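# Place red, blue and yellow cubes in turquoise box

## Task

Get the red, the blue and the yellow cube into the turquoise box, with the centre of every one of them lower than the box's rim.

## Robot and tools

Robot: two arms, left_arm and right_arm, each ending in a sixteen-motor hand with index, middle and ring fingers plus a thumb. right_arm wears a right hand and left_arm a mirrored left hand.

Frames: the scene frame has its origin at table-top height, halfway between the nominal arm bases, +z up, +x out across the table, +y toward left_arm (image left/right do not match these names). Actual bases: left_arm at (-0.027, +0.340, +0.035) m, right_arm at (-0.019, -0.346, +0.004) m, both almost unrotated. Each arm's reported pose, Hand target, velocities and wrist-camera pose are in that arm's own base frame; fixed cameras and the table use the scene frame. Reported positions can be a few centimetres off, more when reaching far.

Hand point axes: +z runs along straight fingers toward the tips; +y points out of the palm face (palm surface at y = -0.062 m); +x runs across the palm away from the thumb on the right hand, toward the thumb on the left hand. Straight fingers reach about 0.139 m past knuckles at z = -0.017 m. A rigid mast at the wrist on the palm side (x +0.05 to +0.10, sign flipped for the left hand; z -0.16 to -0.11; out to y = +0.06) can strike things. Fingertips have rubber caps.

execute_actions(actions, cameras): actions is a list of actions; each action is a table of at most 15 rows, one row per 1/30 s step, so one action lasts 0.5 s and a short table repeats its final row. Every row is a single list of 48 numbers in [-1, 1] covering both arms, in this order: left_arm dx, dy, dz, rx, ry, rz; the left hand's 16 motor goals; left current_limit; left speed; then right_arm dx, dy, dz, rx, ry, rz; the right hand's 16 motor goals; right current_limit; right speed. Send all 48 even if one arm is idle.

Arm numbers are offsets, not poses: each row is measured from that arm's Hand target as it stood when the action began (rows do not stack within an action, but successive actions do stack, so repeating an offset keeps moving). Axes are the arm's own base axes. Scale: 1.0 equals 0.6 m for dx, dy, dz and 180 degrees for rotation; rx, ry, rz form one rotation vector, turning about the Hand target position. A translation longer than 1.0 is shortened along its direction. Each step the commanded orientation is limited to 40 degrees from the measured one; position is favoured if both cannot be met. The hand point often stops short of the target and the arm sags under load, especially while carrying; send the remaining distance as a further offset, or aim higher. All-zero arm numbers re-request the current target.

Hand numbers are absolute goal angles, mapped linearly between each hinge's stops, in this order: index_mcp, index_abd, index_pip, index_dip, middle_mcp, middle_abd, middle_pip, middle_dip, ring_mcp, ring_abd, ring_pip, ring_dip, thumb_cmc, thumb_axl, thumb_mcp, thumb_ipl. Moving toward -1 bends toward the palm. Degrees at +1 / at -1 / value when straight: _mcp -18 / +128 / +0.75; _abd -60 / +60 / +0.00 (toward -1 swings away from the thumb); _pip -29 / +108 / +0.58; _dip -21 / +117 / +0.70; thumb_cmc -20 / +120 / +0.71 (toward -1 brings the thumb in front of the palm); thumb_axl -27 / +140 / +0.68 (rolls the thumb about its own line); thumb_mcp -69 / +109 / +0.23; thumb_ipl -77 / +108 / +0.17. A 0 is a real goal; to leave a hand unchanged, send back its hand_goal, hand_current_limit and hand_speed. current_limit maps -1..+1 to 0..550 mA (floor 11 mA); speed sets goal travel at (speed+1)/2 of 8.5 rad/s. Starting values +0.4 and -0.6; last values persist. A finger grips only while its goal lies past the object surface; further past means harder.

cameras: list of names (cam_high, cam_low, cam_left_wrist, cam_right_wrist), ["all"], or []; if omitted, images come only with an empty actions list. An unknown name rejects the call. An empty actions list also shows the fuller status.

Results: end_effector_position (m) and end_effector_quat_wxyz per arm in its base frame; Hand target (the next offset's origin); joint positions, velocities ("within noise" when still) and torques (numbers 3 and 4 wrap at ±28 N m); hand_goal, hand_measured, hand_current_ma (positive pushes toward -1), hand_state per motor (moving, goal, blocked, overload); hand_current_limit, hand_speed; MOTOR HOT and OVER-TEMPERATURE FAULT warnings.

zoom_image(camera, region): enlarges part of a camera's latest image; region [x0, y0, x1, y1] in pixels from top-left, at most 504 by 504. Image sizes: cam_high and cam_low 896x504, wrist cameras 672x504 fisheye.

read_manual(section): returns licence texts only; moves nothing.

finished_scene(scene): ends the current scene (give its number) irreversibly; cubes must already rest correctly without the robot.

Avoid: dropping cubes or releasing them while moving, slamming into the table, box or camera stand, shoving hard, letting anything leave the table, and the two hands touching or squeezing each other. A motor drawing 495 mA or more for 5 s shuts off for 10 s; hot arm motors (warning at 85 °C, stop at 100 °C) make the arm fall, so don't hold loads outstretched or push at unreachable poses for long. To stop pressing on something, command the target back past the hand point.

Each tool is called as name(argument=value, ...) on one line, values as JSON.

## Session

execute_actions(actions=[])

Scene clock: 0.00 s.
left_arm: end_effector_position=(+0.3395, -0.2432, +0.3163) hand_goal=(+0.754, +0.000, +0.576, +0.696, +0.754, +0.000, +0.576, +0.696, +0.754, +0.000, +0.576, +0.696, +0.714, +0.678, +0.226, +0.168) hand_measured=(+0.754, +0.000, +0.576, +0.696, +0.754, +0.000, +0.576, +0.696, +0.754, +0.000, +0.576, +0.696, +0.714, +0.678, +0.226, +0.168) hand_current_ma=(+0, +0, +0, +0, +0, +0, +0, +0, +0, +0, +0, +0, +0, +0, +0, +0) hand_state=(goal, goal, goal, goal, goal, goal, goal, goal, goal, goal, goal, goal, goal, goal, goal, goal) hand_current_limit=0.40 hand_speed=-0.60 end_effector_quat_wxyz=(+0.699, +0.298, +0.622, +0.188) | right_arm: end_effector_position=(+0.4328, +0.3988, +0.1949) hand_goal=(+0.754, +0.000, +0.576, +0.696, +0.754, +0.000, +0.576, +0.696, +0.754, +0.000, +0.576, +0.696, +0.714, +0.678, +0.226, +0.168) hand_measured=(+0.754, +0.000, +0.576, +0.696, +0.754, +0.000, +0.576, +0.696, +0.754, +0.000, +0.576, +0.696, +0.714, +0.678, +0.226, +0.168) hand_current_ma=(+0, +0, +0, +0, +0, +0, +0, +0, +0, +0, +0, +0, +0, +0, +0, +0) hand_state=(goal, goal, goal, goal, goal, goal, goal, goal, goal, goal, goal, goal, goal, goal, goal, goal) hand_current_limit=0.40 hand_speed=-0.60 end_effector_quat_wxyz=(+0.076, -0.301, +0.783, +0.539)
Joint positions: left_arm=[-1.075 1.24 0.54 0.776 -0.889 -0.803] | right_arm=[0.409 1.871 1.269 -0.581 -1.115 -1.65]
Joint velocities: within noise
Joint torques (N m): no reading
Heat: left arm: hottest wrist pitch 35 °C; right arm: hottest waist 34 °C.
Hand target: left_arm +0.3416, -0.2471, +0.3310; +0.710, +0.284, +0.619, +0.179 | right_arm +0.4386, +0.4013, +0.2006; +0.085, -0.305, +0.780, +0.539

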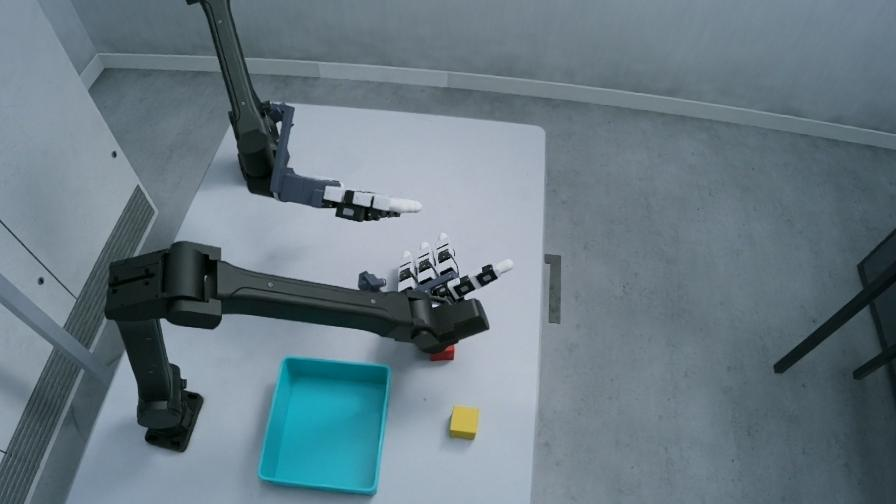

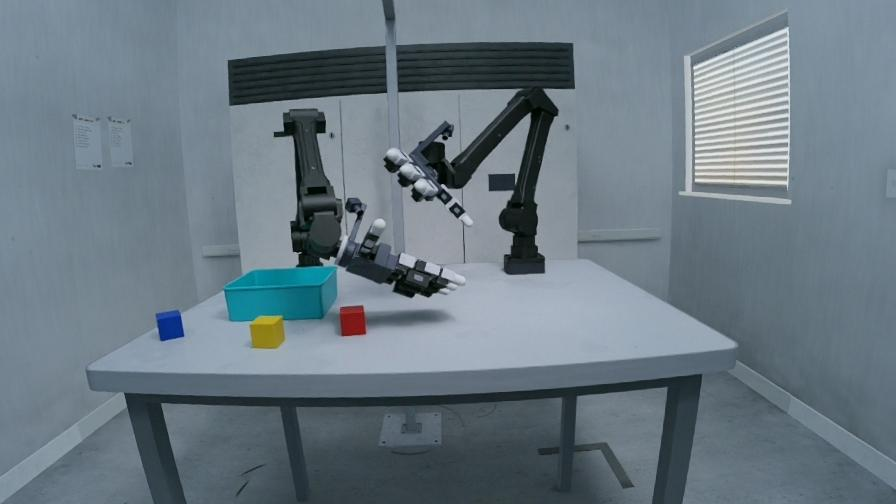

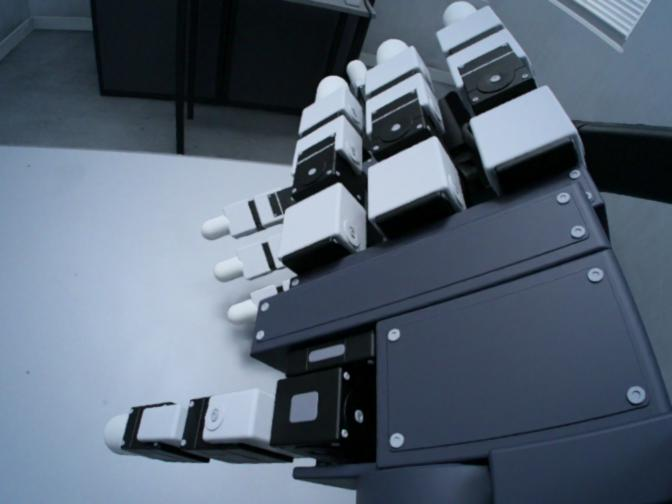

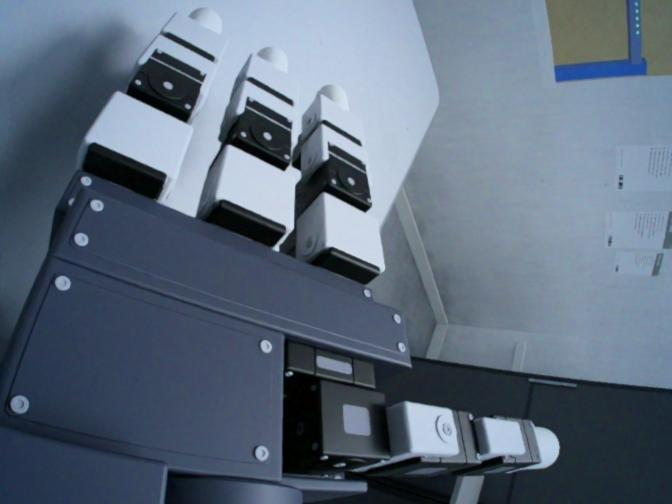

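execute_actions(actions=[[[0,0.0833,0.0167,0,0,0,0.754,0,0.576,0.696,0.754,0,0.576,0.696,0.754,0,0.576,0.696,0.714,0.678,0.226,0.168,0.4,-0.6,0.0375,-0.0292,0.05,-0.0928,0.0146,-0.0524,0.754,0,0.576,0.696,0.754,0,0.576,0.696,0.754,0,0.576,0.696,0.714,0.678,0.226,0.168,0.4,-0.6]],[[0,0.0833,0.0167,0,0,0,0.754,0,0.576,0.696,0.754,0,0.576,0.696,0.754,0,0.576,0.696,0.714,0.678,0.226,0.168,0.4,-0.6,0.0375,-0.0292,0.05,-0.0928,0.0146,-0.0524,0.754,0,0.576,0.696,0.754,0,0.576,0.696,0.754,0,0.576,0.696,0.714,0.678,0.226,0.168,0.4,-0.6]],[[0,0.0833,0.0167,0,0,0,0.754,0,0.576,0.696,0.754,0,0.576,0.696,0.754,0,0.576,0.696,0.714,0.678,0.226,0.168,0.4,-0.6,0.0375,-0.0292,0.05,-0.0928,0.0146,-0.0524,0.754,0,0.576,0.696,0.754,0,0.576,0.696,0.754,0,0.576,0.696,0.714,0.678,0.226,0.168,0.4,-0.6]],[[0,0.0833,0.0167,0,0,0,0.754,0,0.576,0.696,0.754,0,0.576,0.696,0.754,0,0.576,0.696,0.714,0.678,0.226,0.168,0.4,-0.6,0.0375,-0.0292,0.05,-0.0928,0.0146,-0.0524,0.754,0,0.576,0.696,0.9,0,0.8,0.9,0.754,0,0.576,0.696,0.714,0.678,0.226,0.168,0.4,-0.6]]], cameras=["all"])

Scene clock: 421.10 s.
left_arm: end_effector_position=(+0.3405, -0.0506, +0.3706) hand_goal=(+0.754, +0.000, +0.576, +0.696, +0.754, +0.000, +0.576, +0.696, +0.754, +0.000, +0.576, +0.696, +0.714, +0.678, +0.226, +0.168) hand_measured=(+0.762, +0.002, +0.576, +0.696, +0.762, +0.002, +0.576, +0.696, +0.764, +0.002, +0.576, +0.696, +0.720, +0.678, +0.226, +0.168) hand_current_ma=(+44, +7, +4, +0, +44, +6, +4, +0, +48, +6, +4, +0, +26, -4, -1, -2) hand_state=(goal, goal, goal, goal, goal, goal, goal, goal, goal, goal, goal, goal, goal, goal, goal, goal) hand_current_limit=0.40 hand_speed=-0.60 end_effector_quat_wxyz=(+0.710, +0.290, +0.615, +0.183) | right_arm: end_effector_position=(+0.5214, +0.3215, +0.3084) hand_goal=(+0.754, +0.000, +0.576, +0.696, +0.900, +0.000, +0.800, +0.900, +0.754, +0.000, +0.576, +0.696, +0.714, +0.678, +0.226, +0.168) hand_measured=(+0.754, +0.000, +0.576, +0.696, +0.896, +0.000, +0.796, +0.898, +0.754, +0.000, +0.576, +0.696, +0.718, +0.678, +0.224, +0.168) hand_current_ma=(+0, +0, +1, +0, -5, +0, -7, -3, +0, +0, +1, +0, +5, -1, -4, +0) hand_state=(goal, goal, goal, goal, goal, goal, goal, goal, goal, goal, goal, goal, goal, goal, goal, goal) hand_current_limit=0.40 hand_speed=-0.60 end_effector_quat_wxyz=(+0.025, +0.001, +1.000, +0.019)
Joint positions: left_arm=[-0.548 0.559 0.365 0.274 -0.358 -0.849] | right_arm=[0.44 1.76 1.922 -1.671 -0.013 -1.128]
Joint torques (N m): left_arm=[1.55 -2.08 10.67 1.65 0.13 0.02] | right_arm=[1.08 -13.04 12.57 -0.17 -0.03 0.08]
Heat: left arm: hottest elbow 40 °C; right arm: hottest elbow 43 °C.
Hand target: left_arm +0.3417, -0.0472, +0.3711; +0.710, +0.284, +0.619, +0.179 | right_arm +0.5287, +0.3312, +0.3205; -0.001, +0.000, +1.000, +0.000
Off the commanded pose: left_arm 0.004 m, 1 deg | right_arm 0.017 m, 4 deg.
joint sent to its limit (right arm) — joint 4 (wrist pitch), lower limit. The joint targets are off in orientation, not in position.
camera_calibration:
cam_left_wrist: T_world_to_cam=[[-0.137102, -0.953849, 0.267161, -0.130503], [-0.763047, -0.0702822, -0.642511, 0.429334], [0.631635, -0.291946, -0.718195, 0.159909], [0, 0, 0, 1]] pos_world=[0.208705, -0.0476212, 0.425563]
cam_right_wrist: T_world_to_cam=[[0.79718, 0.592872, 0.114051, -0.612589], [0.298973, -0.551773, 0.778564, -0.280594], [0.524519, -0.586558, -0.617114, 0.227266], [0, 0, 0, 1]] pos_world=[0.453028, 0.341667, 0.428576]

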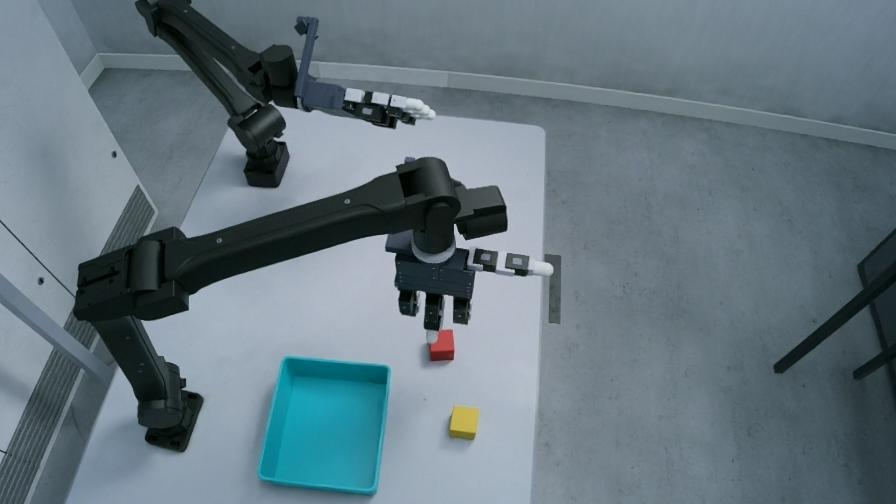

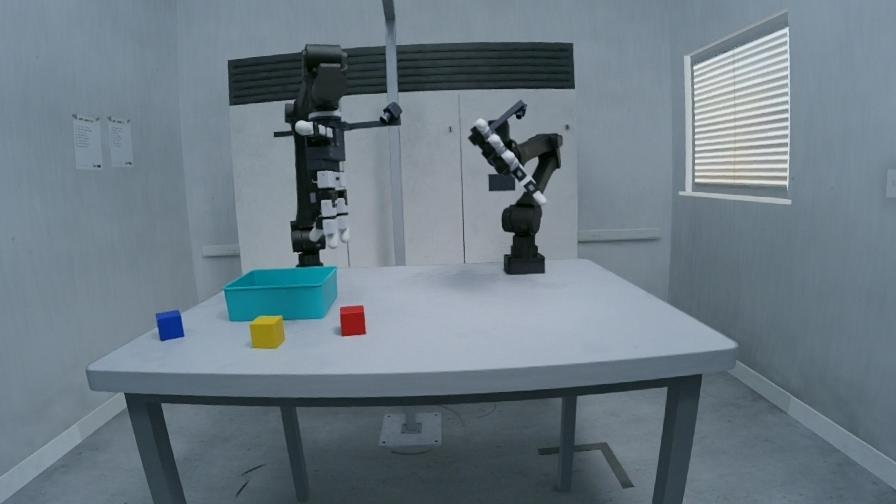

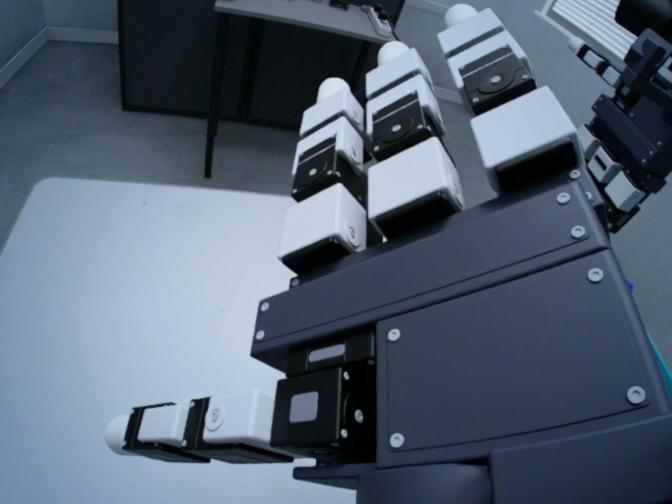

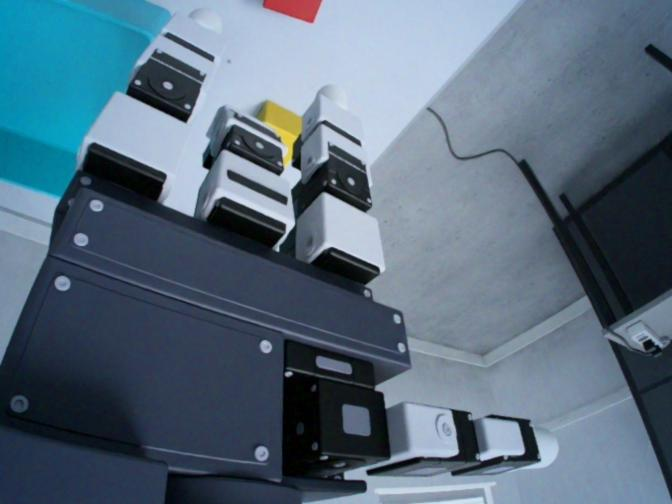

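zoom_image(camera="cam_high", region=[380, 220, 580, 460])

zoom_image(camera="cam_low", region=[140, 200, 400, 360])

Scaled by 2.100.

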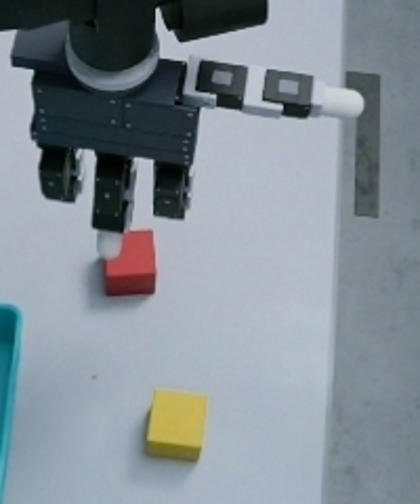

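Scaled by 1.938.

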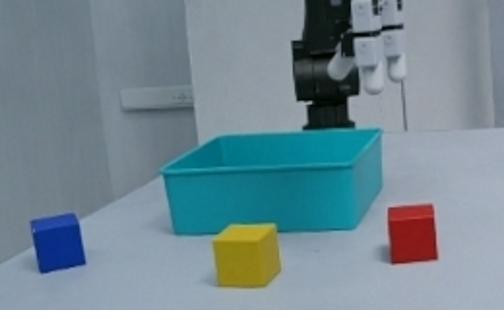

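execute_actions(actions=[[[0,0,0,0,0,0,0.754,0,0.576,0.696,0.754,0,0.576,0.696,0.754,0,0.576,0.696,0.714,0.678,0.226,0.168,0.4,-0.6,-0.008,0.003,-0.1,0,0,0.028,0.754,0,0.576,0.696,1,0,1,1,0.754,0,0.576,0.696,0.714,0.678,0.226,0.168,0.4,-0.6]],[[0,0,0,0,0,0,0.754,0,0.576,0.696,0.754,0,0.576,0.696,0.754,0,0.576,0.696,0.714,0.678,0.226,0.168,0.4,-0.6,-0.008,0.003,-0.1,0,0,0.028,0.754,0,0.576,0.696,1,0,1,1,0.754,0,0.576,0.696,0.714,0.678,0.226,0.168,0.4,-0.6]]], cameras=["cam_high","cam_low","cam_right_wrist"])

Scene clock: 448.33 s.
left_arm: end_effector_position=(+0.3406, -0.0505, +0.3706) hand_goal=(+0.754, +0.000, +0.576, +0.696, +0.754, +0.000, +0.576, +0.696, +0.754, +0.000, +0.576, +0.696, +0.714, +0.678, +0.226, +0.168) hand_measured=(+0.762, +0.002, +0.576, +0.696, +0.762, +0.002, +0.576, +0.696, +0.764, +0.002, +0.576, +0.696, +0.720, +0.678, +0.226, +0.168) hand_current_ma=(+44, +7, +4, +0, +44, +6, +4, +0, +48, +6, +4, +0, +26, -4, -1, -2) hand_state=(goal, goal, goal, goal, goal, goal, goal, goal, goal, goal, goal, goal, goal, goal, goal, goal) hand_current_limit=0.40 hand_speed=-0.60 end_effector_quat_wxyz=(+0.710, +0.291, +0.615, +0.183) | right_arm: end_effector_position=(+0.5202, +0.3276, +0.2019) hand_goal=(+0.754, +0.000, +0.576, +0.696, +1.000, +0.000, +1.000, +1.000, +0.754, +0.000, +0.576, +0.696, +0.714, +0.678, +0.226, +0.168) hand_measured=(+0.754, +0.000, +0.576, +0.696, +0.990, +0.000, +0.994, +0.998, +0.754, +0.000, +0.576, +0.696, +0.716, +0.678, +0.224, +0.168) hand_current_ma=(+0, +0, +1, +0, -18, +0, -9, -4, +0, +0, +1, +0, +3, -1, -4, +0) hand_state=(goal, goal, goal, goal, goal, goal, goal, goal, goal, goal, goal, goal, goal, goal, goal, goal) hand_current_limit=0.40 hand_speed=-0.60 end_effector_quat_wxyz=(-0.004, -0.077, +0.997, -0.002)
Joint positions: left_arm=[-0.547 0.559 0.365 0.274 -0.357 -0.849] | right_arm=[0.44 1.834 1.759 -1.505 0 -1.284]
Joint torques (N m): left_arm=[1.55 -2.08 10.7 1.62 0.14 0.03] | right_arm=[1.08 -14.86 8.88 0.38 -0.1 -0.16]
Heat: left arm: hottest elbow 42 °C; right arm: hottest elbow 45 °C.
Hand target: left_arm +0.3417, -0.0472, +0.3711; +0.710, +0.284, +0.619, +0.179 | right_arm +0.5190, +0.3350, +0.2007; +0.000, -0.088, +0.996, +0.000
Off the commanded pose: left_arm 0.004 m, 1 deg | right_arm 0.007 m, 1 deg.
camera_calibration:
cam_right_wrist: T_world_to_cam=[[0.6994, 0.713449, 0.0427923, -0.57732], [0.421464, -0.460038, 0.781494, -0.288365], [0.577242, -0.528541, -0.622443, 0.120441], [0, 0, 0, 1]] pos_world=[0.455789, 0.342888, 0.325028]
Images, in order (width x height): cam_high 896x504, cam_low 896x504, cam_right_wrist 672x504.

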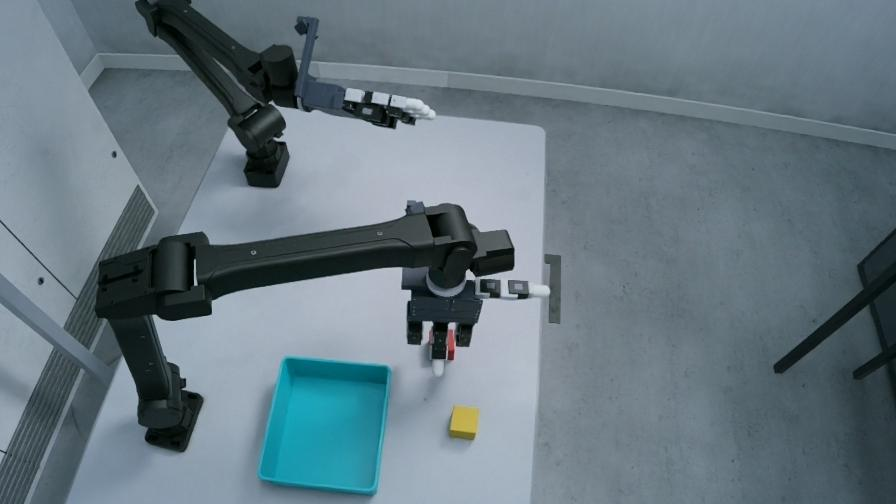

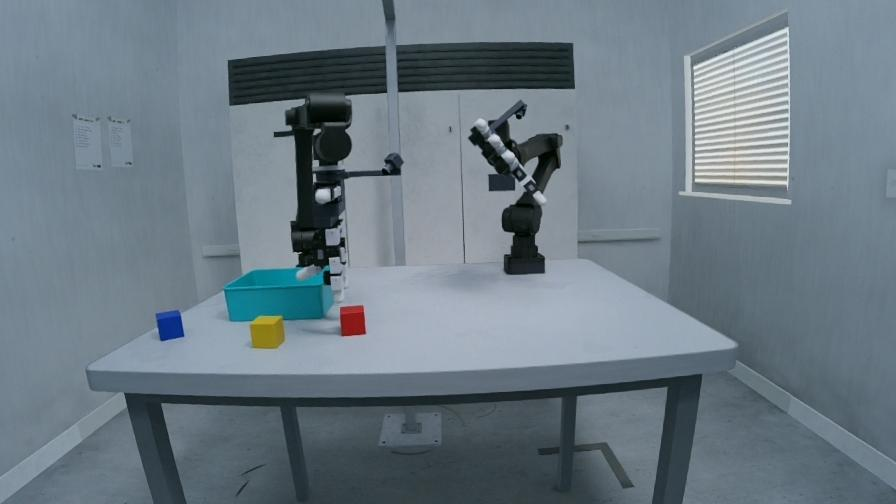

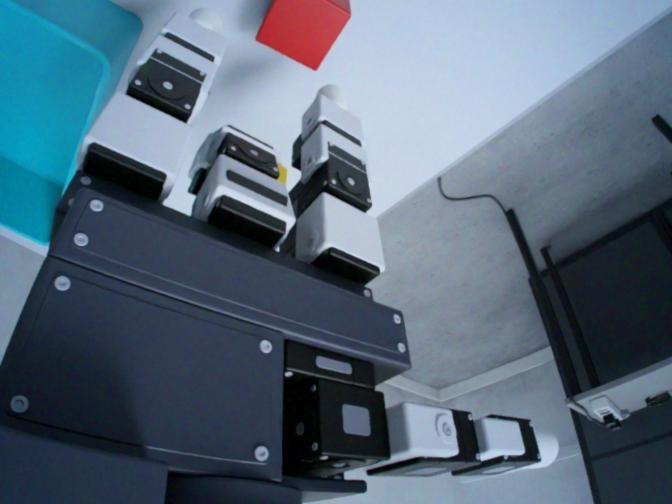

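zoom_image(camera="cam_right_wrist", region=[150, 0, 400, 130])

zoom_image(camera="cam_low", region=[240, 220, 400, 360])

zoom_image(camera="cam_high", region=[380, 270, 540, 400])

Scaled by 2.016 from the camera's 672x504 image, which has a finer 960x720 frame.

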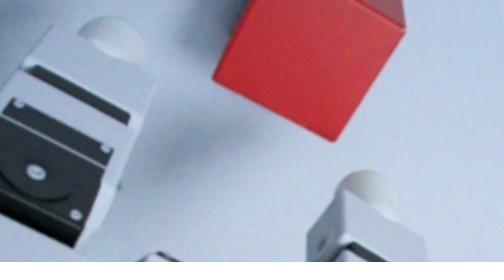

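Scaled by 3.150.

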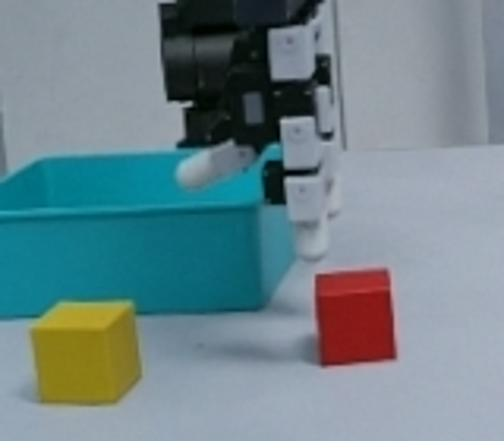

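Scaled by 3.150.

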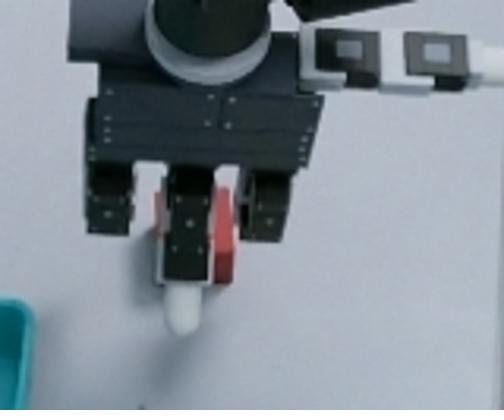

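execute_actions(actions=[[[0,0,0,0,0,0,0.754,0,0.576,0.696,0.754,0,0.576,0.696,0.754,0,0.576,0.696,0.714,0.678,0.226,0.168,0.4,-0.6,0.0017,0.0317,0,0,0,0.0156,0.754,0.1,0.576,0.696,1,0,1,1,0.754,-0.1,0.576,0.696,0.714,0.678,0.226,0.168,0.4,-0.6]],[[0,0,0,0,0,0,0.754,0,0.576,0.696,0.754,0,0.576,0.696,0.754,0,0.576,0.696,0.714,0.678,0.226,0.168,0.4,-0.6,0,0,-0.06,0,0,0,0.754,0.1,0.576,0.696,1,0,1,1,0.754,-0.1,0.576,0.696,0.714,0.678,0.226,0.168,0.4,-0.6]]], cameras=["cam_low","cam_right_wrist"])

zoom_image(camera="cam_right_wrist", region=[130, 0, 420, 150])

zoom_image(camera="cam_low", region=[260, 220, 420, 360])

Scene clock: 520.60 s.
left_arm: end_effector_position=(+0.3406, -0.0505, +0.3706) hand_goal=(+0.754, +0.000, +0.576, +0.696, +0.754, +0.000, +0.576, +0.696, +0.754, +0.000, +0.576, +0.696, +0.714, +0.678, +0.226, +0.168) hand_measured=(+0.762, +0.002, +0.576, +0.696, +0.762, +0.002, +0.576, +0.696, +0.764, +0.002, +0.576, +0.696, +0.720, +0.678, +0.226, +0.168) hand_current_ma=(+44, +7, +4, +0, +44, +6, +4, +0, +48, +6, +4, +0, +26, -4, -1, -2) hand_state=(goal, goal, goal, goal, goal, goal, goal, goal, goal, goal, goal, goal, goal, goal, goal, goal) hand_current_limit=0.40 hand_speed=-0.60 end_effector_quat_wxyz=(+0.710, +0.291, +0.615, +0.183) | right_arm: end_effector_position=(+0.5212, +0.3486, +0.1770) hand_goal=(+0.754, +0.100, +0.576, +0.696, +1.000, +0.000, +1.000, +1.000, +0.754, -0.100, +0.576, +0.696, +0.714, +0.678, +0.226, +0.168) hand_measured=(+0.754, +0.098, +0.576, +0.696, +0.990, +0.000, +0.994, +0.998, +0.754, -0.096, +0.576, +0.696, +0.716, +0.678, +0.224, +0.168) hand_current_ma=(+0, -3, +1, +0, -18, +0, -9, -4, +0, +4, +1, +0, +3, -1, -4, +0) hand_state=(goal, goal, goal, goal, goal, goal, goal, goal, goal, goal, goal, goal, goal, goal, goal, goal) hand_current_limit=0.40 hand_speed=-0.60 end_effector_quat_wxyz=(+0.005, -0.103, +0.995, +0.002)
Joint positions: left_arm=[-0.547 0.559 0.365 0.274 -0.357 -0.849] | right_arm=[0.469 1.866 1.738 -1.432 0.001 -1.308]
Joint torques (N m): left_arm=[1.61 -2.08 10.69 1.61 0.13 0.03] | right_arm=[0.67 -14.1 8.46 0.46 -0.11 -0.15]
Heat: left arm: hottest elbow 43 °C; right arm: hottest elbow 43 °C.
Hand target: left_arm +0.3417, -0.0472, +0.3711; +0.710, +0.284, +0.619, +0.179 | right_arm +0.5200, +0.3539, +0.1645; +0.000, -0.113, +0.994, +0.000
Off the commanded pose: left_arm 0.004 m, 1 deg | right_arm 0.014 m, 1 deg.
camera_calibration:
cam_right_wrist: T_world_to_cam=[[0.659641, 0.749065, 0.0614448, -0.587008], [0.431097, -0.444063, 0.78547, -0.270984], [0.615653, -0.491639, -0.615842, 0.0813809], [0, 0, 0, 1]] pos_world=[0.453932, 0.359384, 0.299036]
Images, in order (width x height): cam_low 896x504, cam_right_wrist 672x504.

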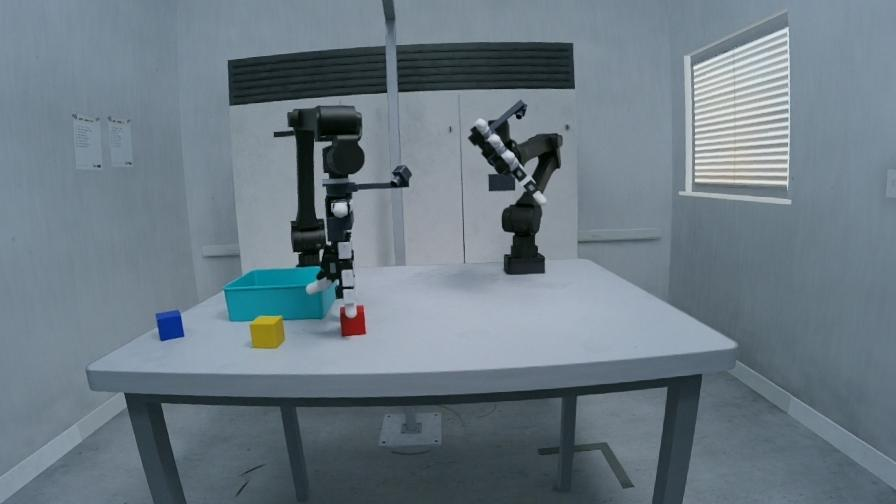

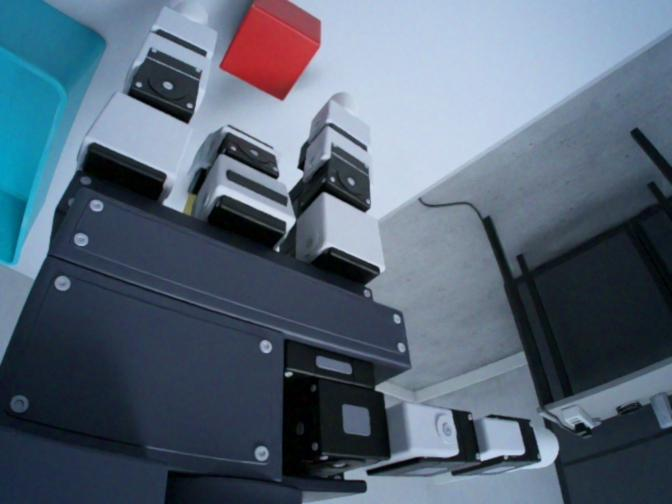

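Scaled by 1.738 from the camera's 672x504 image, which has a finer 960x720 frame.

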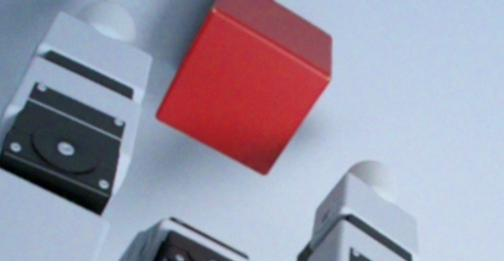

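Scaled by 3.150.

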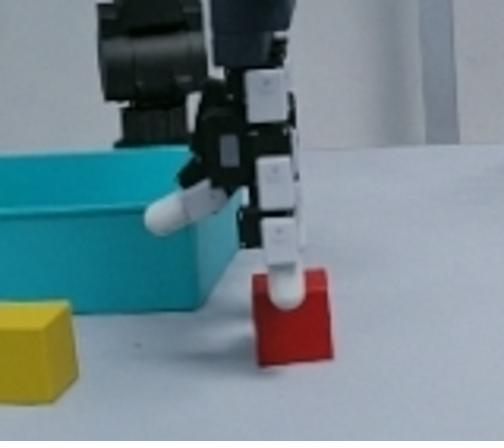

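execute_actions(actions=[[[0,0,0,0,0,0,0.754,0,0.576,0.696,0.754,0,0.576,0.696,0.754,0,0.576,0.696,0.714,0.678,0.226,0.168,0.4,-0.6,0,-0.005,-0.03,0,0,0,0.754,0.1,0.576,0.696,1,0,1,1,0.754,-0.1,0.576,0.696,0.714,0.678,0.226,0.168,0.4,-0.6]],[[0,0,0,0,0,0,0.754,0,0.576,0.696,0.754,0,0.576,0.696,0.754,0,0.576,0.696,0.714,0.678,0.226,0.168,0.4,-0.6,0,0,-0.02,0,0,0,0.754,0.1,0.576,0.696,1,0,1,1,0.754,-0.1,0.576,0.696,0.714,0.678,0.226,0.168,0.4,-0.6]]], cameras=["cam_low","cam_right_wrist"])

zoom_image(camera="cam_right_wrist", region=[130, 0, 420, 150])

zoom_image(camera="cam_low", region=[260, 220, 420, 360])

Scene clock: 532.70 s.
left_arm: end_effector_position=(+0.3406, -0.0505, +0.3706) hand_goal=(+0.754, +0.000, +0.576, +0.696, +0.754, +0.000, +0.576, +0.696, +0.754, +0.000, +0.576, +0.696, +0.714, +0.678, +0.226, +0.168) hand_measured=(+0.762, +0.002, +0.576, +0.696, +0.762, +0.002, +0.576, +0.696, +0.764, +0.002, +0.576, +0.696, +0.720, +0.678, +0.226, +0.168) hand_current_ma=(+44, +7, +4, +0, +44, +6, +4, +0, +48, +6, +4, +0, +26, -4, -1, -2) hand_state=(goal, goal, goal, goal, goal, goal, goal, goal, goal, goal, goal, goal, goal, goal, goal, goal) hand_current_limit=0.40 hand_speed=-0.60 end_effector_quat_wxyz=(+0.710, +0.291, +0.615, +0.183) | right_arm: end_effector_position=(+0.5203, +0.3484, +0.1484) hand_goal=(+0.754, +0.100, +0.576, +0.696, +1.000, +0.000, +1.000, +1.000, +0.754, -0.100, +0.576, +0.696, +0.714, +0.678, +0.226, +0.168) hand_measured=(+0.754, +0.098, +0.576, +0.696, +0.990, +0.000, +0.994, +0.998, +0.754, -0.096, +0.576, +0.696, +0.716, +0.678, +0.224, +0.168) hand_current_ma=(+0, -3, +1, +0, -18, +0, -9, -4, +0, +4, +1, +0, +3, -1, -4, +0) hand_state=(goal, goal, goal, goal, goal, goal, goal, goal, goal, goal, goal, goal, goal, goal, goal, goal) hand_current_limit=0.40 hand_speed=-0.60 end_effector_quat_wxyz=(+0.006, -0.105, +0.994, +0.002)
Joint positions: left_arm=[-0.547 0.559 0.365 0.274 -0.357 -0.849] | right_arm=[0.469 1.876 1.676 -1.358 0.001 -1.313]
Joint torques (N m): left_arm=[1.55 -2.02 10.7 1.61 0.13 0.03] | right_arm=[0.38 -14.04 8.24 0.4 -0.11 -0.15]
Heat: left arm: hottest elbow 43 °C; right arm: hottest elbow 42 °C.
Hand target: left_arm +0.3417, -0.0472, +0.3711; +0.710, +0.284, +0.619, +0.179 | right_arm +0.5200, +0.3509, +0.1347; +0.000, -0.113, +0.994, +0.000
Off the commanded pose: left_arm 0.004 m, 1 deg | right_arm 0.014 m, 1 deg.
camera_calibration:
cam_right_wrist: T_world_to_cam=[[0.656119, 0.751974, 0.0635894, -0.584023], [0.431454, -0.442916, 0.785922, -0.248805], [0.619158, -0.488222, -0.615047, 0.0610645], [0, 0, 0, 1]] pos_world=[0.452727, 0.358783, 0.270237]
Images, in order (width x height): cam_low 896x504, cam_right_wrist 672x504.

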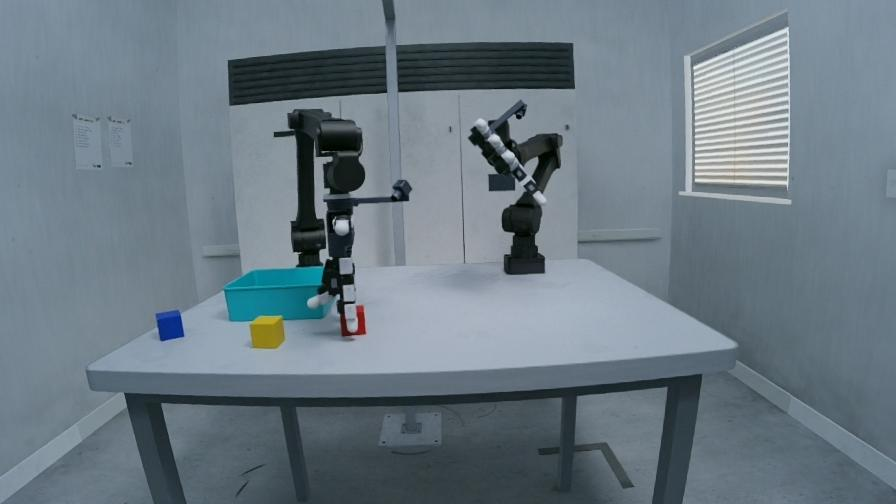

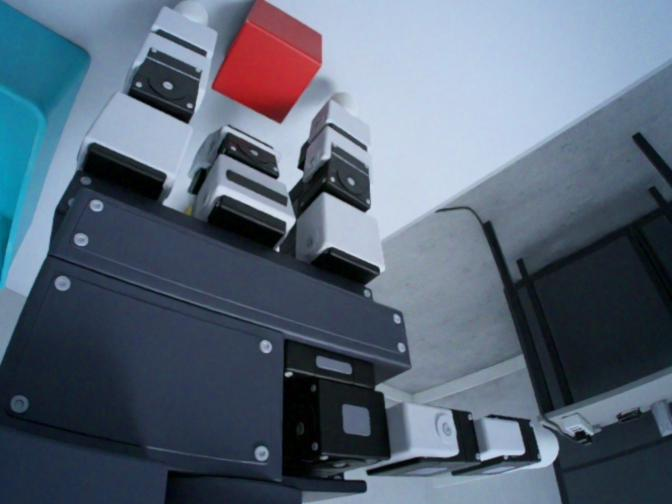

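Scaled by 1.738 from the camera's 672x504 image, which has a finer 960x720 frame.

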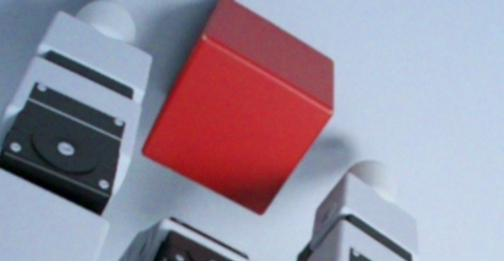

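Scaled by 3.150.

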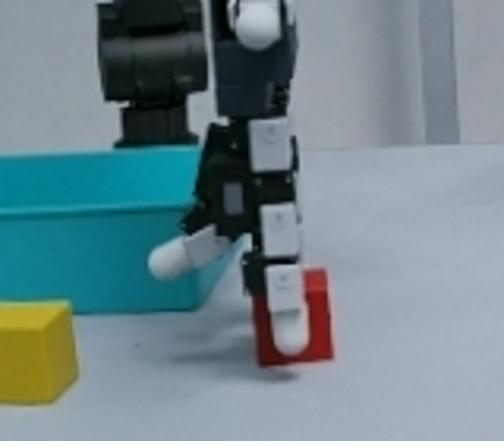

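execute_actions(actions=[[[0,0,0,0,0,0,0.754,0,0.576,0.696,0.754,0,0.576,0.696,0.754,0,0.576,0.696,0.714,0.678,0.226,0.168,0.4,-0.6,0,0,0,0,0,0,0.754,-0.15,0.576,0.696,1,0,1,1,0.754,0.15,0.576,0.696,0.714,0.678,0.226,0.168,0.4,-0.85]],[[0,0,0,0,0,0,0.754,0,0.576,0.696,0.754,0,0.576,0.696,0.754,0,0.576,0.696,0.714,0.678,0.226,0.168,0.4,-0.6,0,0,0,0,0,0,0.754,-0.4,0.576,0.696,1,0,1,1,0.754,0.4,0.576,0.696,0.714,0.678,0.226,0.168,0.4,-0.85]]], cameras=["cam_high","cam_low","cam_right_wrist"])

zoom_image(camera="cam_right_wrist", region=[130, 0, 420, 150])

zoom_image(camera="cam_low", region=[260, 220, 420, 360])

Scene clock: 557.73 s.
left_arm: end_effector_position=(+0.3406, -0.0505, +0.3706) hand_goal=(+0.754, +0.000, +0.576, +0.696, +0.754, +0.000, +0.576, +0.696, +0.754, +0.000, +0.576, +0.696, +0.714, +0.678, +0.226, +0.168) hand_measured=(+0.762, +0.002, +0.576, +0.696, +0.762, +0.002, +0.576, +0.696, +0.764, +0.002, +0.576, +0.696, +0.720, +0.678, +0.226, +0.168) hand_current_ma=(+44, +7, +4, +0, +44, +6, +4, +0, +48, +6, +4, +0, +26, -4, -1, -2) hand_state=(goal, goal, goal, goal, goal, goal, goal, goal, goal, goal, goal, goal, goal, goal, goal, goal) hand_current_limit=0.40 hand_speed=-0.60 end_effector_quat_wxyz=(+0.710, +0.291, +0.615, +0.183) | right_arm: end_effector_position=(+0.5203, +0.3484, +0.1481) hand_goal=(+0.754, -0.400, +0.576, +0.696, +1.000, +0.000, +1.000, +1.000, +0.754, +0.400, +0.576, +0.696, +0.714, +0.678, +0.226, +0.168) hand_measured=(+0.754, -0.126, +0.576, +0.696, +0.990, +0.000, +0.994, +0.998, +0.754, +0.120, +0.576, +0.696, +0.716, +0.678, +0.224, +0.168) hand_current_ma=(+0, +385, +1, +0, -18, +0, -9, -4, +0, -385, +1, +0, +3, -1, -4, +0) hand_state=(goal, blocked, goal, goal, goal, goal, goal, goal, goal, blocked, goal, goal, goal, goal, goal, goal) hand_current_limit=0.40 hand_speed=-0.85 end_effector_quat_wxyz=(+0.006, -0.105, +0.994, +0.002)
Joint positions: left_arm=[-0.547 0.559 0.365 0.274 -0.357 -0.849] | right_arm=[0.469 1.876 1.676 -1.358 0.001 -1.313]
Joint torques (N m): left_arm=[1.61 -2.08 10.7 1.61 0.13 0.03] | right_arm=[0.38 -14.1 8.23 0.4 -0.11 -0.15]
Heat: left arm: hottest elbow 43 °C; right arm: hottest elbow 41 °C.
Hand target: left_arm +0.3417, -0.0472, +0.3711; +0.710, +0.284, +0.619, +0.179 | right_arm +0.5200, +0.3509, +0.1345; -0.001, -0.112, +0.994, +0.000
Off the commanded pose: left_arm 0.004 m, 1 deg | right_arm 0.014 m, 1 deg.
camera_calibration:
cam_right_wrist: T_world_to_cam=[[0.656129, 0.751994, 0.0632447, -0.583994], [0.43171, -0.442769, 0.785864, -0.248844], [0.618967, -0.488325, -0.615157, 0.0610323], [0, 0, 0, 1]] pos_world=[0.452827, 0.358783, 0.270036]
Images, in order (width x height): cam_high 896x504, cam_low 896x504, cam_right_wrist 672x504.

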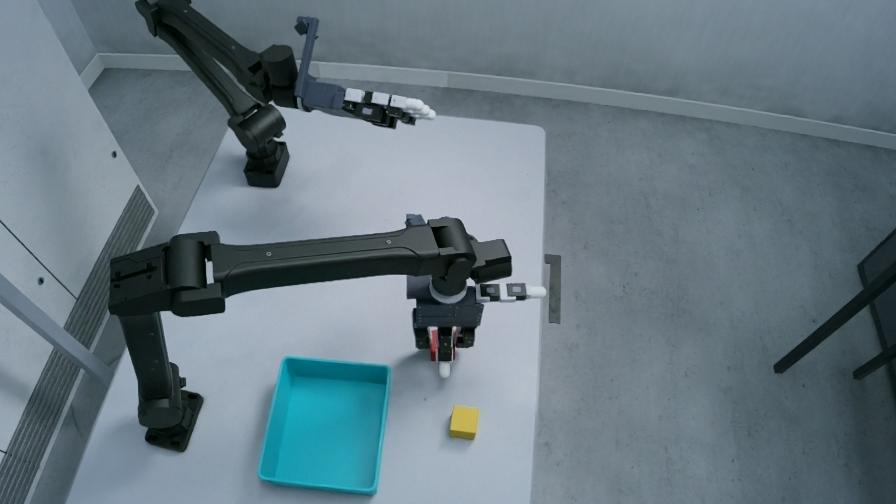

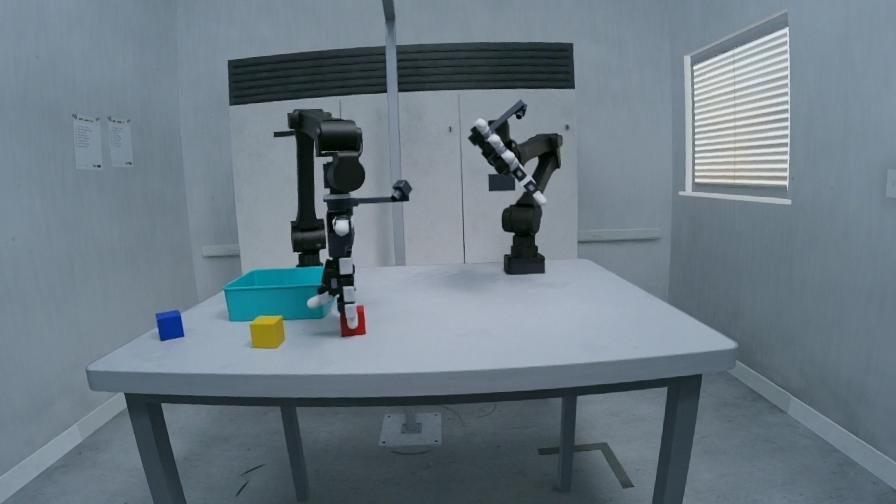

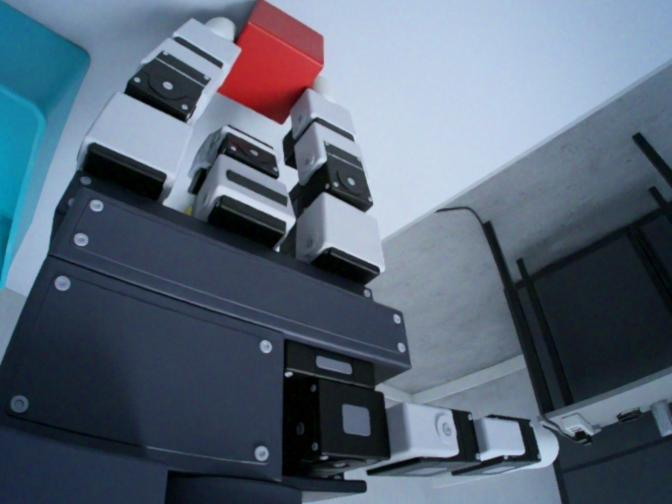

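Scaled by 1.738 from the camera's 672x504 image, which has a finer 960x720 frame.

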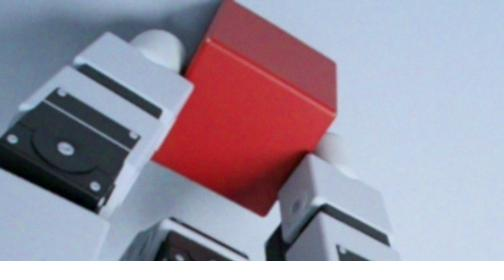

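Scaled by 3.150.

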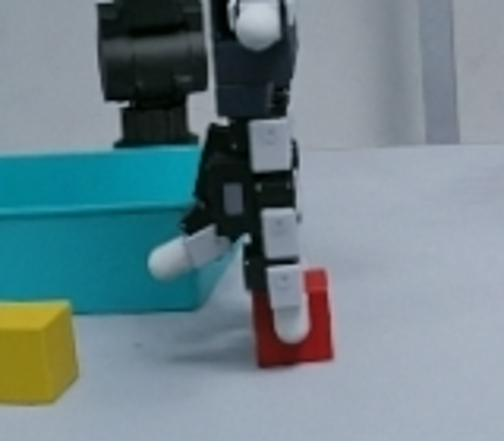

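execute_actions(actions=[[[0,0,0,0,0,0,0.754,0,0.576,0.696,0.754,0,0.576,0.696,0.754,0,0.576,0.696,0.714,0.678,0.226,0.168,0.4,-0.6,0,0,0.03,0,0,0,0.754,-0.4,0.576,0.696,1,0,1,1,0.754,0.4,0.576,0.696,0.714,0.678,0.226,0.168,0.4,-0.85]],[[0,0,0,0,0,0,0.754,0,0.576,0.696,0.754,0,0.576,0.696,0.754,0,0.576,0.696,0.714,0.678,0.226,0.168,0.4,-0.6,0,0,0.03,0,0,0,0.754,-0.4,0.576,0.696,1,0,1,1,0.754,0.4,0.576,0.696,0.714,0.678,0.226,0.168,0.4,-0.85]],[[0,0,0,0,0,0,0.754,0,0.576,0.696,0.754,0,0.576,0.696,0.754,0,0.576,0.696,0.714,0.678,0.226,0.168,0.4,-0.6,0,0,0.03,0,0,0,0.754,-0.4,0.576,0.696,1,0,1,1,0.754,0.4,0.576,0.696,0.714,0.678,0.226,0.168,0.4,-0.85]]], cameras=["cam_high","cam_low","cam_right_wrist"])

zoom_image(camera="cam_right_wrist", region=[130, 0, 420, 150])

zoom_image(camera="cam_low", region=[260, 200, 420, 360])

Scene clock: 569.90 s.
left_arm: end_effector_position=(+0.3406, -0.0505, +0.3706) hand_goal=(+0.754, +0.000, +0.576, +0.696, +0.754, +0.000, +0.576, +0.696, +0.754, +0.000, +0.576, +0.696, +0.714, +0.678, +0.226, +0.168) hand_measured=(+0.762, +0.002, +0.576, +0.696, +0.762, +0.002, +0.576, +0.696, +0.764, +0.002, +0.576, +0.696, +0.720, +0.678, +0.226, +0.168) hand_current_ma=(+44, +7, +4, +0, +44, +6, +4, +0, +48, +6, +4, +0, +26, -4, -1, -2) hand_state=(goal, goal, goal, goal, goal, goal, goal, goal, goal, goal, goal, goal, goal, goal, goal, goal) hand_current_limit=0.40 hand_speed=-0.60 end_effector_quat_wxyz=(+0.710, +0.291, +0.615, +0.183) | right_arm: end_effector_position=(+0.5088, +0.3425, +0.1626) hand_goal=(+0.754, -0.400, +0.576, +0.696, +1.000, +0.000, +1.000, +1.000, +0.754, +0.400, +0.576, +0.696, +0.714, +0.678, +0.226, +0.168) hand_measured=(+0.754, -0.126, +0.576, +0.696, +0.990, +0.000, +0.994, +0.998, +0.754, +0.120, +0.576, +0.696, +0.716, +0.678, +0.224, +0.168) hand_current_ma=(+0, +385, +1, +0, -18, +0, -9, -4, +0, -385, +1, +0, +3, -1, -4, +0) hand_state=(goal, blocked, goal, goal, goal, goal, goal, goal, goal, blocked, goal, goal, goal, goal, goal, goal) hand_current_limit=0.40 hand_speed=-0.85 end_effector_quat_wxyz=(-0.024, -0.105, +0.994, -0.010)
Joint positions: left_arm=[-0.547 0.559 0.365 0.274 -0.357 -0.849] | right_arm=[0.469 1.876 1.721 -1.467 0.001 -1.313]
Joint torques (N m): left_arm=[1.55 -2.08 10.69 1.62 0.13 0.02] | right_arm=[0.38 -16.03 12.59 -0.49 -0.11 -0.15]
Heat: left arm: hottest elbow 43 °C; right arm: hottest elbow 41 °C.
Hand target: left_arm +0.3417, -0.0472, +0.3711; +0.710, +0.284, +0.619, +0.179 | right_arm +0.5200, +0.3509, +0.1885; -0.001, -0.112, +0.994, -0.001
Off the commanded pose: left_arm 0.004 m, 1 deg | right_arm 0.029 m, 3 deg.
camera_calibration:
cam_right_wrist: T_world_to_cam=[[0.658049, 0.752967, 0.00351413, -0.564466], [0.476586, -0.420113, 0.772251, -0.28617], [0.582955, -0.506504, -0.635308, 0.10205], [0, 0, 0, 1]] pos_world=[0.44834, 0.35649, 0.287812]
Images, in order (width x height): cam_high 896x504, cam_low 896x504, cam_right_wrist 672x504.

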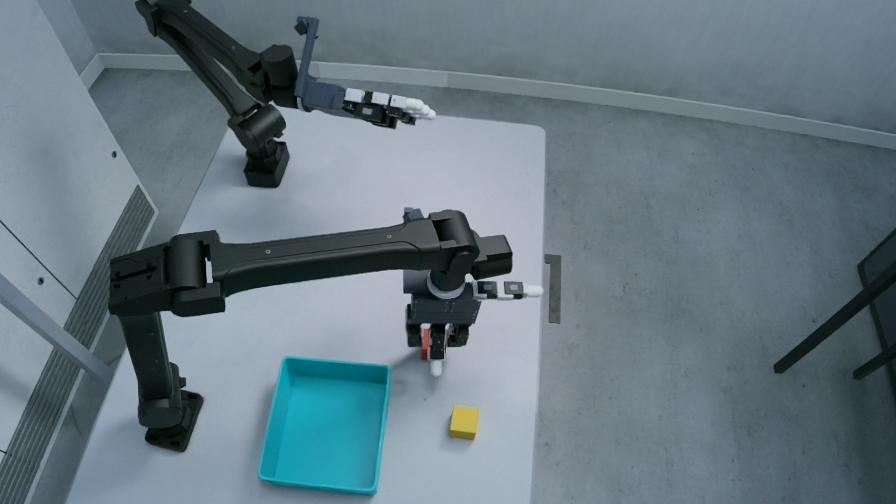

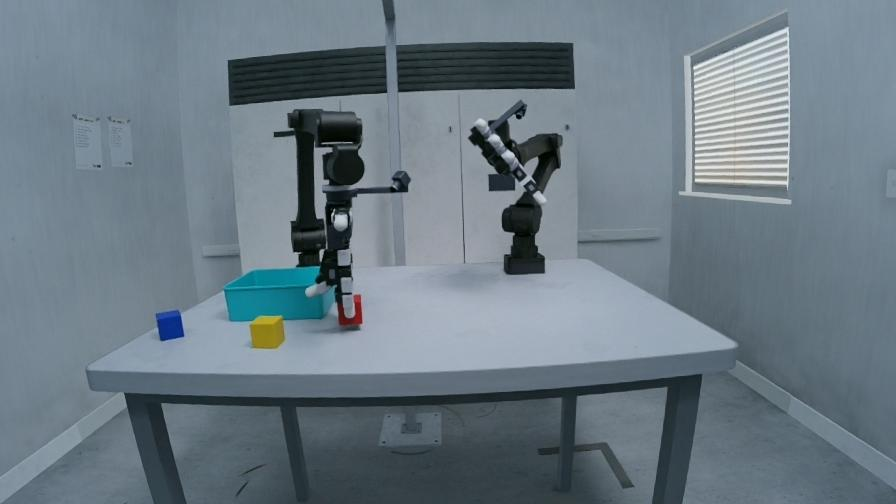

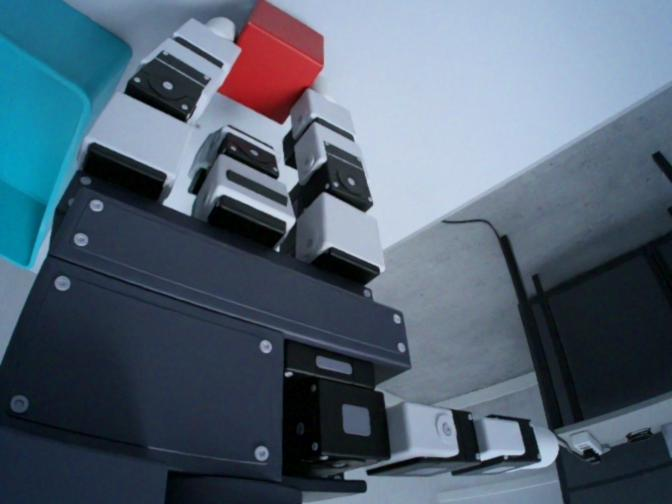

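Scaled by 1.738 from the camera's 672x504 image, which has a finer 960x720 frame.

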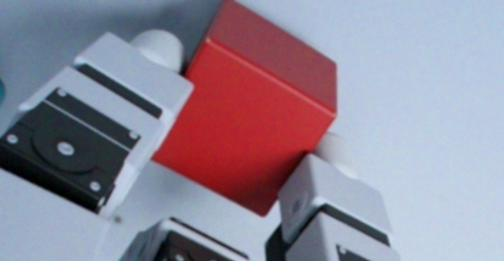

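Scaled by 3.150.

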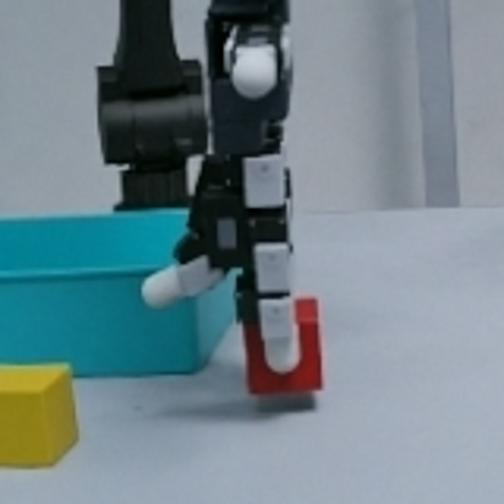

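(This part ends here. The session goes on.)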